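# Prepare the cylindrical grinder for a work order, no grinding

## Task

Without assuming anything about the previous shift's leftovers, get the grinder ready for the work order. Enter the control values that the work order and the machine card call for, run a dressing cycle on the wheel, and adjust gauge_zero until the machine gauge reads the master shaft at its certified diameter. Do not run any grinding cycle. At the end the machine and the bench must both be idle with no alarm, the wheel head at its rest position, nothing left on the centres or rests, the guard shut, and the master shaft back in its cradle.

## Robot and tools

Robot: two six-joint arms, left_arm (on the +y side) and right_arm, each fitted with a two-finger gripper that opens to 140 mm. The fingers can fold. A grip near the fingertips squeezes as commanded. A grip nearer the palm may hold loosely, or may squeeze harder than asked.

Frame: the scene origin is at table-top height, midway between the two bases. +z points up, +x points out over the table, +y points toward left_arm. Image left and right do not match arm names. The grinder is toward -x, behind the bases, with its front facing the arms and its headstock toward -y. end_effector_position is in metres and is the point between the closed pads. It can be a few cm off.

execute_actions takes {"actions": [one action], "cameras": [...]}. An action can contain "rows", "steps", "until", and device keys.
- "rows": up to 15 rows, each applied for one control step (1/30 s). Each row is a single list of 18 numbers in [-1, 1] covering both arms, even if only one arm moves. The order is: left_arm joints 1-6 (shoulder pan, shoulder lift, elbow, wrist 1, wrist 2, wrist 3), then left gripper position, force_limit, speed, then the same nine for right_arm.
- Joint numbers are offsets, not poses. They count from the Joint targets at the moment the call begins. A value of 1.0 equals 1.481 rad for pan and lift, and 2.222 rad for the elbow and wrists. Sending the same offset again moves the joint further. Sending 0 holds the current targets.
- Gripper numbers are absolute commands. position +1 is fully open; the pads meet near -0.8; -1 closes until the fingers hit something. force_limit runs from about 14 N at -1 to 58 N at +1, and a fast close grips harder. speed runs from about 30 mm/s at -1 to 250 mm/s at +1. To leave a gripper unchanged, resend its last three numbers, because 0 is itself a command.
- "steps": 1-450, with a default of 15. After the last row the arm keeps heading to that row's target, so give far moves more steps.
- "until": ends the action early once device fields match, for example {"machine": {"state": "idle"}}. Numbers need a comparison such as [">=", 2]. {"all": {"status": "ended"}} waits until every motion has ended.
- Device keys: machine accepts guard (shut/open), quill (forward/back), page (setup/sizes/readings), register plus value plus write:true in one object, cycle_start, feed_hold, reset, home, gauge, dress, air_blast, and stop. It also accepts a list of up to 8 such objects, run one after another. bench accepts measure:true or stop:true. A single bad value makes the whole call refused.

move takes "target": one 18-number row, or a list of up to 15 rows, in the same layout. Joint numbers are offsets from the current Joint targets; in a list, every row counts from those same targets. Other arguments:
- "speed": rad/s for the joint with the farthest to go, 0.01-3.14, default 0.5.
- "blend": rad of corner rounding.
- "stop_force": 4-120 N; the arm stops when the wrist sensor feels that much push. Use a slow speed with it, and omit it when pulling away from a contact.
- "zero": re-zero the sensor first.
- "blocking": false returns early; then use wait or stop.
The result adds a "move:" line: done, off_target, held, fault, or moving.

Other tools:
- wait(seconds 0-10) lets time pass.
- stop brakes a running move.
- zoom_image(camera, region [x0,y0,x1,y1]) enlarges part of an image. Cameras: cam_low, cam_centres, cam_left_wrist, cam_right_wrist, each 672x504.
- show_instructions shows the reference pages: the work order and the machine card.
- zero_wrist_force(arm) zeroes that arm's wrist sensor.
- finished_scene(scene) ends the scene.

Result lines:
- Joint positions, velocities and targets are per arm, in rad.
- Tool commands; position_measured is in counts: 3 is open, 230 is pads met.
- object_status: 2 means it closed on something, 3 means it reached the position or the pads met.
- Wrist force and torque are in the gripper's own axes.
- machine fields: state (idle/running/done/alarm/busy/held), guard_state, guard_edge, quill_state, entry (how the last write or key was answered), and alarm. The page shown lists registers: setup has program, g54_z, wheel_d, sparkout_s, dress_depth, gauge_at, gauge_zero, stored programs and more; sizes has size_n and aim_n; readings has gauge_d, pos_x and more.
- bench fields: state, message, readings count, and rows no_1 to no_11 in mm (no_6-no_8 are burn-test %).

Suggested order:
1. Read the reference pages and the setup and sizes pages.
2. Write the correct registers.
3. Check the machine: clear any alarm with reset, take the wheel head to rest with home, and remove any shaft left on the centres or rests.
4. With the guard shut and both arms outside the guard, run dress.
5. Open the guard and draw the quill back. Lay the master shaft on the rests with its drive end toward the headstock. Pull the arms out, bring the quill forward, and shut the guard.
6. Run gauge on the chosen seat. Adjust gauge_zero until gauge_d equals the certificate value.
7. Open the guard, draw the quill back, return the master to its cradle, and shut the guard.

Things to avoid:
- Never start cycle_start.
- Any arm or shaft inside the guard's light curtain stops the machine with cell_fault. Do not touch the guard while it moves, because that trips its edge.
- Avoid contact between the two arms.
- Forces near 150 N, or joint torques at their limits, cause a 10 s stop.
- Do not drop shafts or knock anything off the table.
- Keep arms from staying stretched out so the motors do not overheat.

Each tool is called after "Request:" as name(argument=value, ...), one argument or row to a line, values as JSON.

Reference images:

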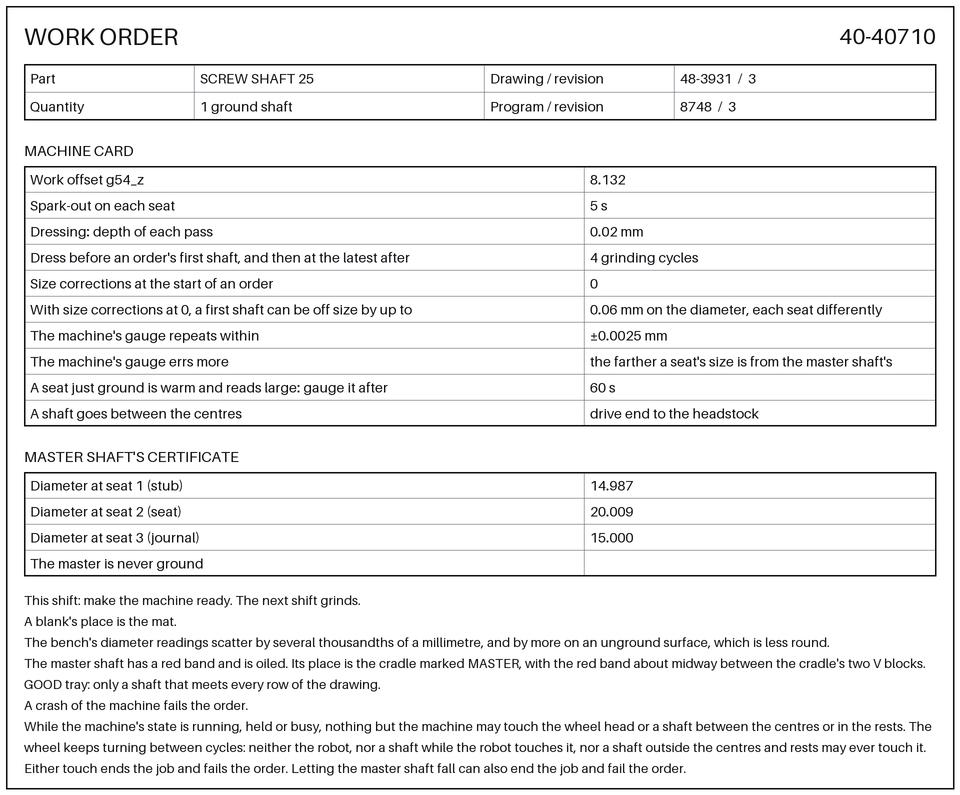

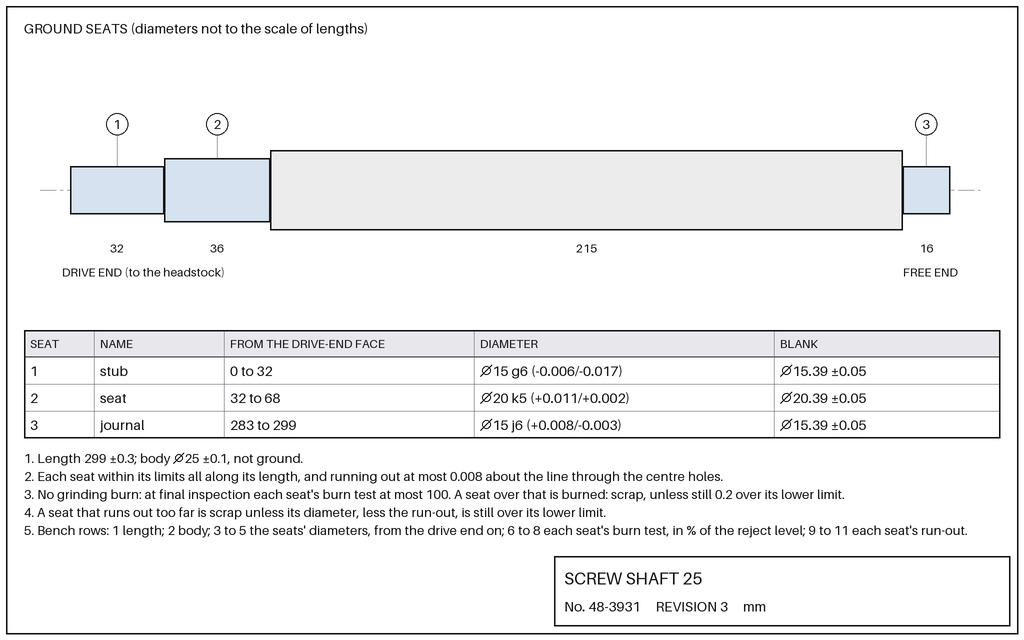

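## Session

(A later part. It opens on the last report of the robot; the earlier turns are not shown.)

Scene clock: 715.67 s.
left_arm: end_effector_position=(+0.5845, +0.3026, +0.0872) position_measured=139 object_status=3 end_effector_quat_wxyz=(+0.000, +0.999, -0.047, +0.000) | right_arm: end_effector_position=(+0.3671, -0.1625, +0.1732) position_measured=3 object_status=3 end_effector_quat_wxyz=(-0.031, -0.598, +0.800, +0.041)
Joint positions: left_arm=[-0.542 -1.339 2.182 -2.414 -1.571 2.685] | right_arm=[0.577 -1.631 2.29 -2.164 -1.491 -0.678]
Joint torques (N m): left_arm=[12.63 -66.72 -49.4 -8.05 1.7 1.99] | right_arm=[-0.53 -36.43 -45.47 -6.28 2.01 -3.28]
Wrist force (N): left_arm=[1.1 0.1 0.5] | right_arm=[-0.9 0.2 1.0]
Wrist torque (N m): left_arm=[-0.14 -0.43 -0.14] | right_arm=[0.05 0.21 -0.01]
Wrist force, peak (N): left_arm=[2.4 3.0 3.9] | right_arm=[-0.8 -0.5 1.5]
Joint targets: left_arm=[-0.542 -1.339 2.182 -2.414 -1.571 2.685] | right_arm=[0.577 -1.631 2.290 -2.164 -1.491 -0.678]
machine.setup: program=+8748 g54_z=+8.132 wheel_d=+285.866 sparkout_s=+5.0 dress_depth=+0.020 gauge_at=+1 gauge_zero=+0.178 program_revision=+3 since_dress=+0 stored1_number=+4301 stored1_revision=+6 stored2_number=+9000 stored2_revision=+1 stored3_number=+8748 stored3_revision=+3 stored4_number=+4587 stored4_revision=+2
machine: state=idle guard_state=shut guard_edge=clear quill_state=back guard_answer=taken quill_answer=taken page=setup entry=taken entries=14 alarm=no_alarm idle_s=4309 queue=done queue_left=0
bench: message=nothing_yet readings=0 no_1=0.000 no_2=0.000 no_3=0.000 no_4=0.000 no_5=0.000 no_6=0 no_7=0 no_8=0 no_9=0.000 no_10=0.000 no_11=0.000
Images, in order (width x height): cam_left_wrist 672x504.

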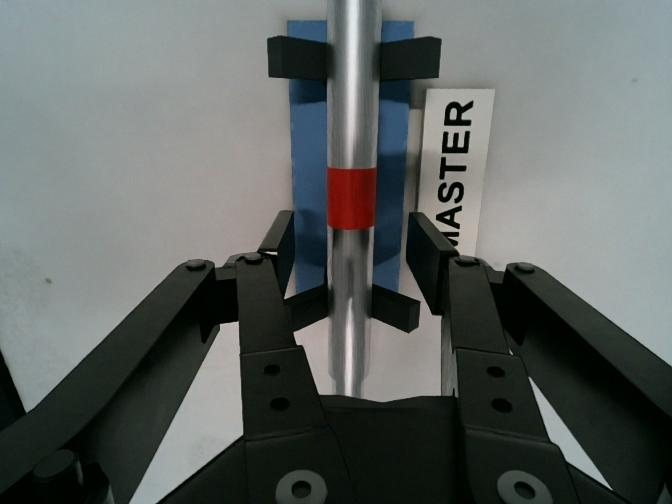

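Request:
move(
  target=[
    [0,-0.0189,-0.0054,0.0181,0,0,-0.08,1,-1,0,0,0,0,0,0,1,1,1],
    [0,-0.0984,-0.0391,0.1048,0,0,-0.08,1,-1,0,0,0,0,0,0,1,1,1],
  ],
  speed=[0.08,0.3],
  blend=[0.01,0],
  cameras=["all"],
)

Scene clock: 725.53 s.
left_arm: end_effector_position=(+0.5845, +0.3026, +0.2005) position_measured=139 object_status=3 end_effector_quat_wxyz=(+0.000, +0.999, -0.047, +0.000) | right_arm: end_effector_position=(+0.3671, -0.1625, +0.1732) position_measured=3 object_status=3 end_effector_quat_wxyz=(-0.031, -0.598, +0.800, +0.041)
Joint positions: left_arm=[-0.542 -1.485 2.095 -2.181 -1.571 2.685] | right_arm=[0.577 -1.631 2.29 -2.164 -1.491 -0.678]
Joint torques (N m): left_arm=[11.97 -59.24 -38.76 -2.76 1.6 1.89] | right_arm=[-1.62 -37.2 -45.72 -6.51 2.29 -3.24]
Wrist force (N): left_arm=[0.9 0.2 0.4] | right_arm=[-0.3 -0.1 0.9]
Wrist torque (N m): left_arm=[-0.10 -0.44 -0.12] | right_arm=[-0.02 0.07 -0.01]
Wrist force, peak (N): left_arm=[1.0 0.5 -2.9] | right_arm=[-1.0 0.1 1.3]
Joint targets: left_arm=[-0.542 -1.485 2.095 -2.181 -1.571 2.685] | right_arm=[0.577 -1.631 2.290 -2.164 -1.491 -0.678]
machine.setup: program=+8748 g54_z=+8.132 wheel_d=+285.866 sparkout_s=+5.0 dress_depth=+0.020 gauge_at=+1 gauge_zero=+0.178 program_revision=+3 since_dress=+0 stored1_number=+4301 stored1_revision=+6 stored2_number=+9000 stored2_revision=+1 stored3_number=+8748 stored3_revision=+3 stored4_number=+4587 stored4_revision=+2
machine: state=idle guard_state=shut guard_edge=clear quill_state=back guard_answer=taken quill_answer=taken page=setup entry=taken entries=14 alarm=no_alarm idle_s=4318 queue=done queue_left=0
bench: message=nothing_yet readings=0 no_1=0.000 no_2=0.000 no_3=0.000 no_4=0.000 no_5=0.000 no_6=0 no_7=0 no_8=0 no_9=0.000 no_10=0.000 no_11=0.000
move: done

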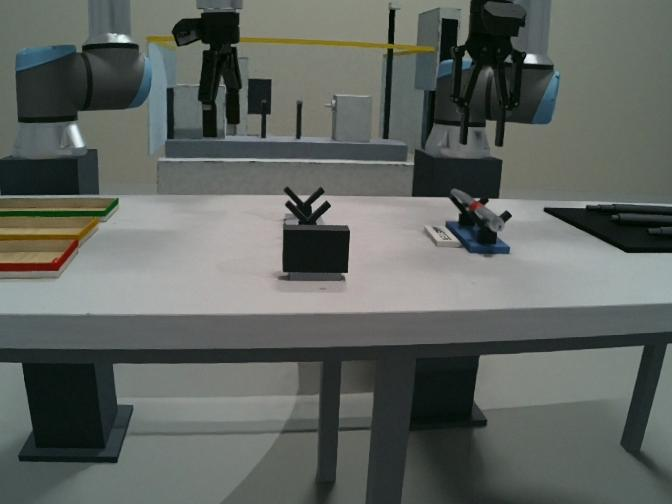

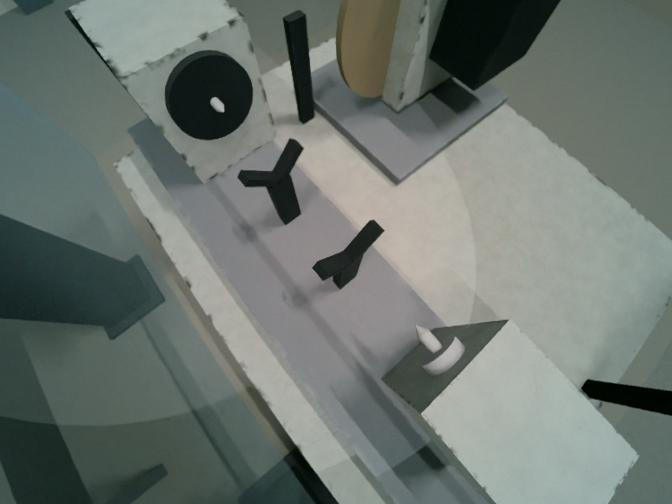

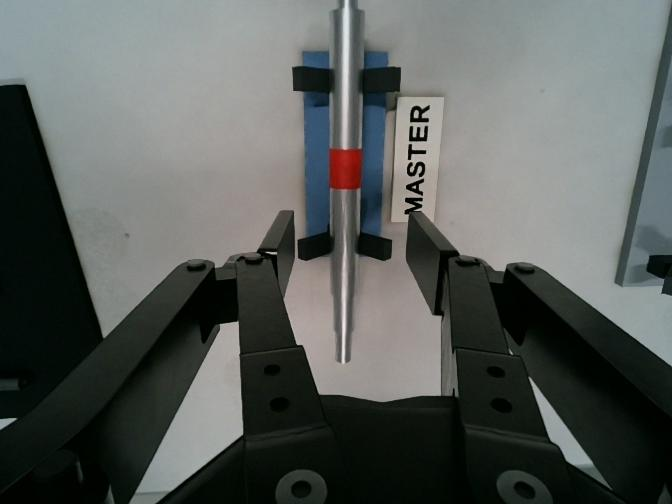

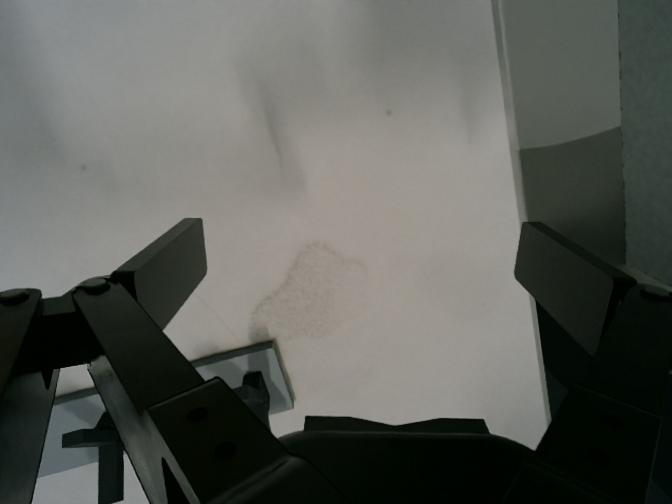

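Request:
finished_scene(
  scene=1,
)

The scene is finished: the task was done.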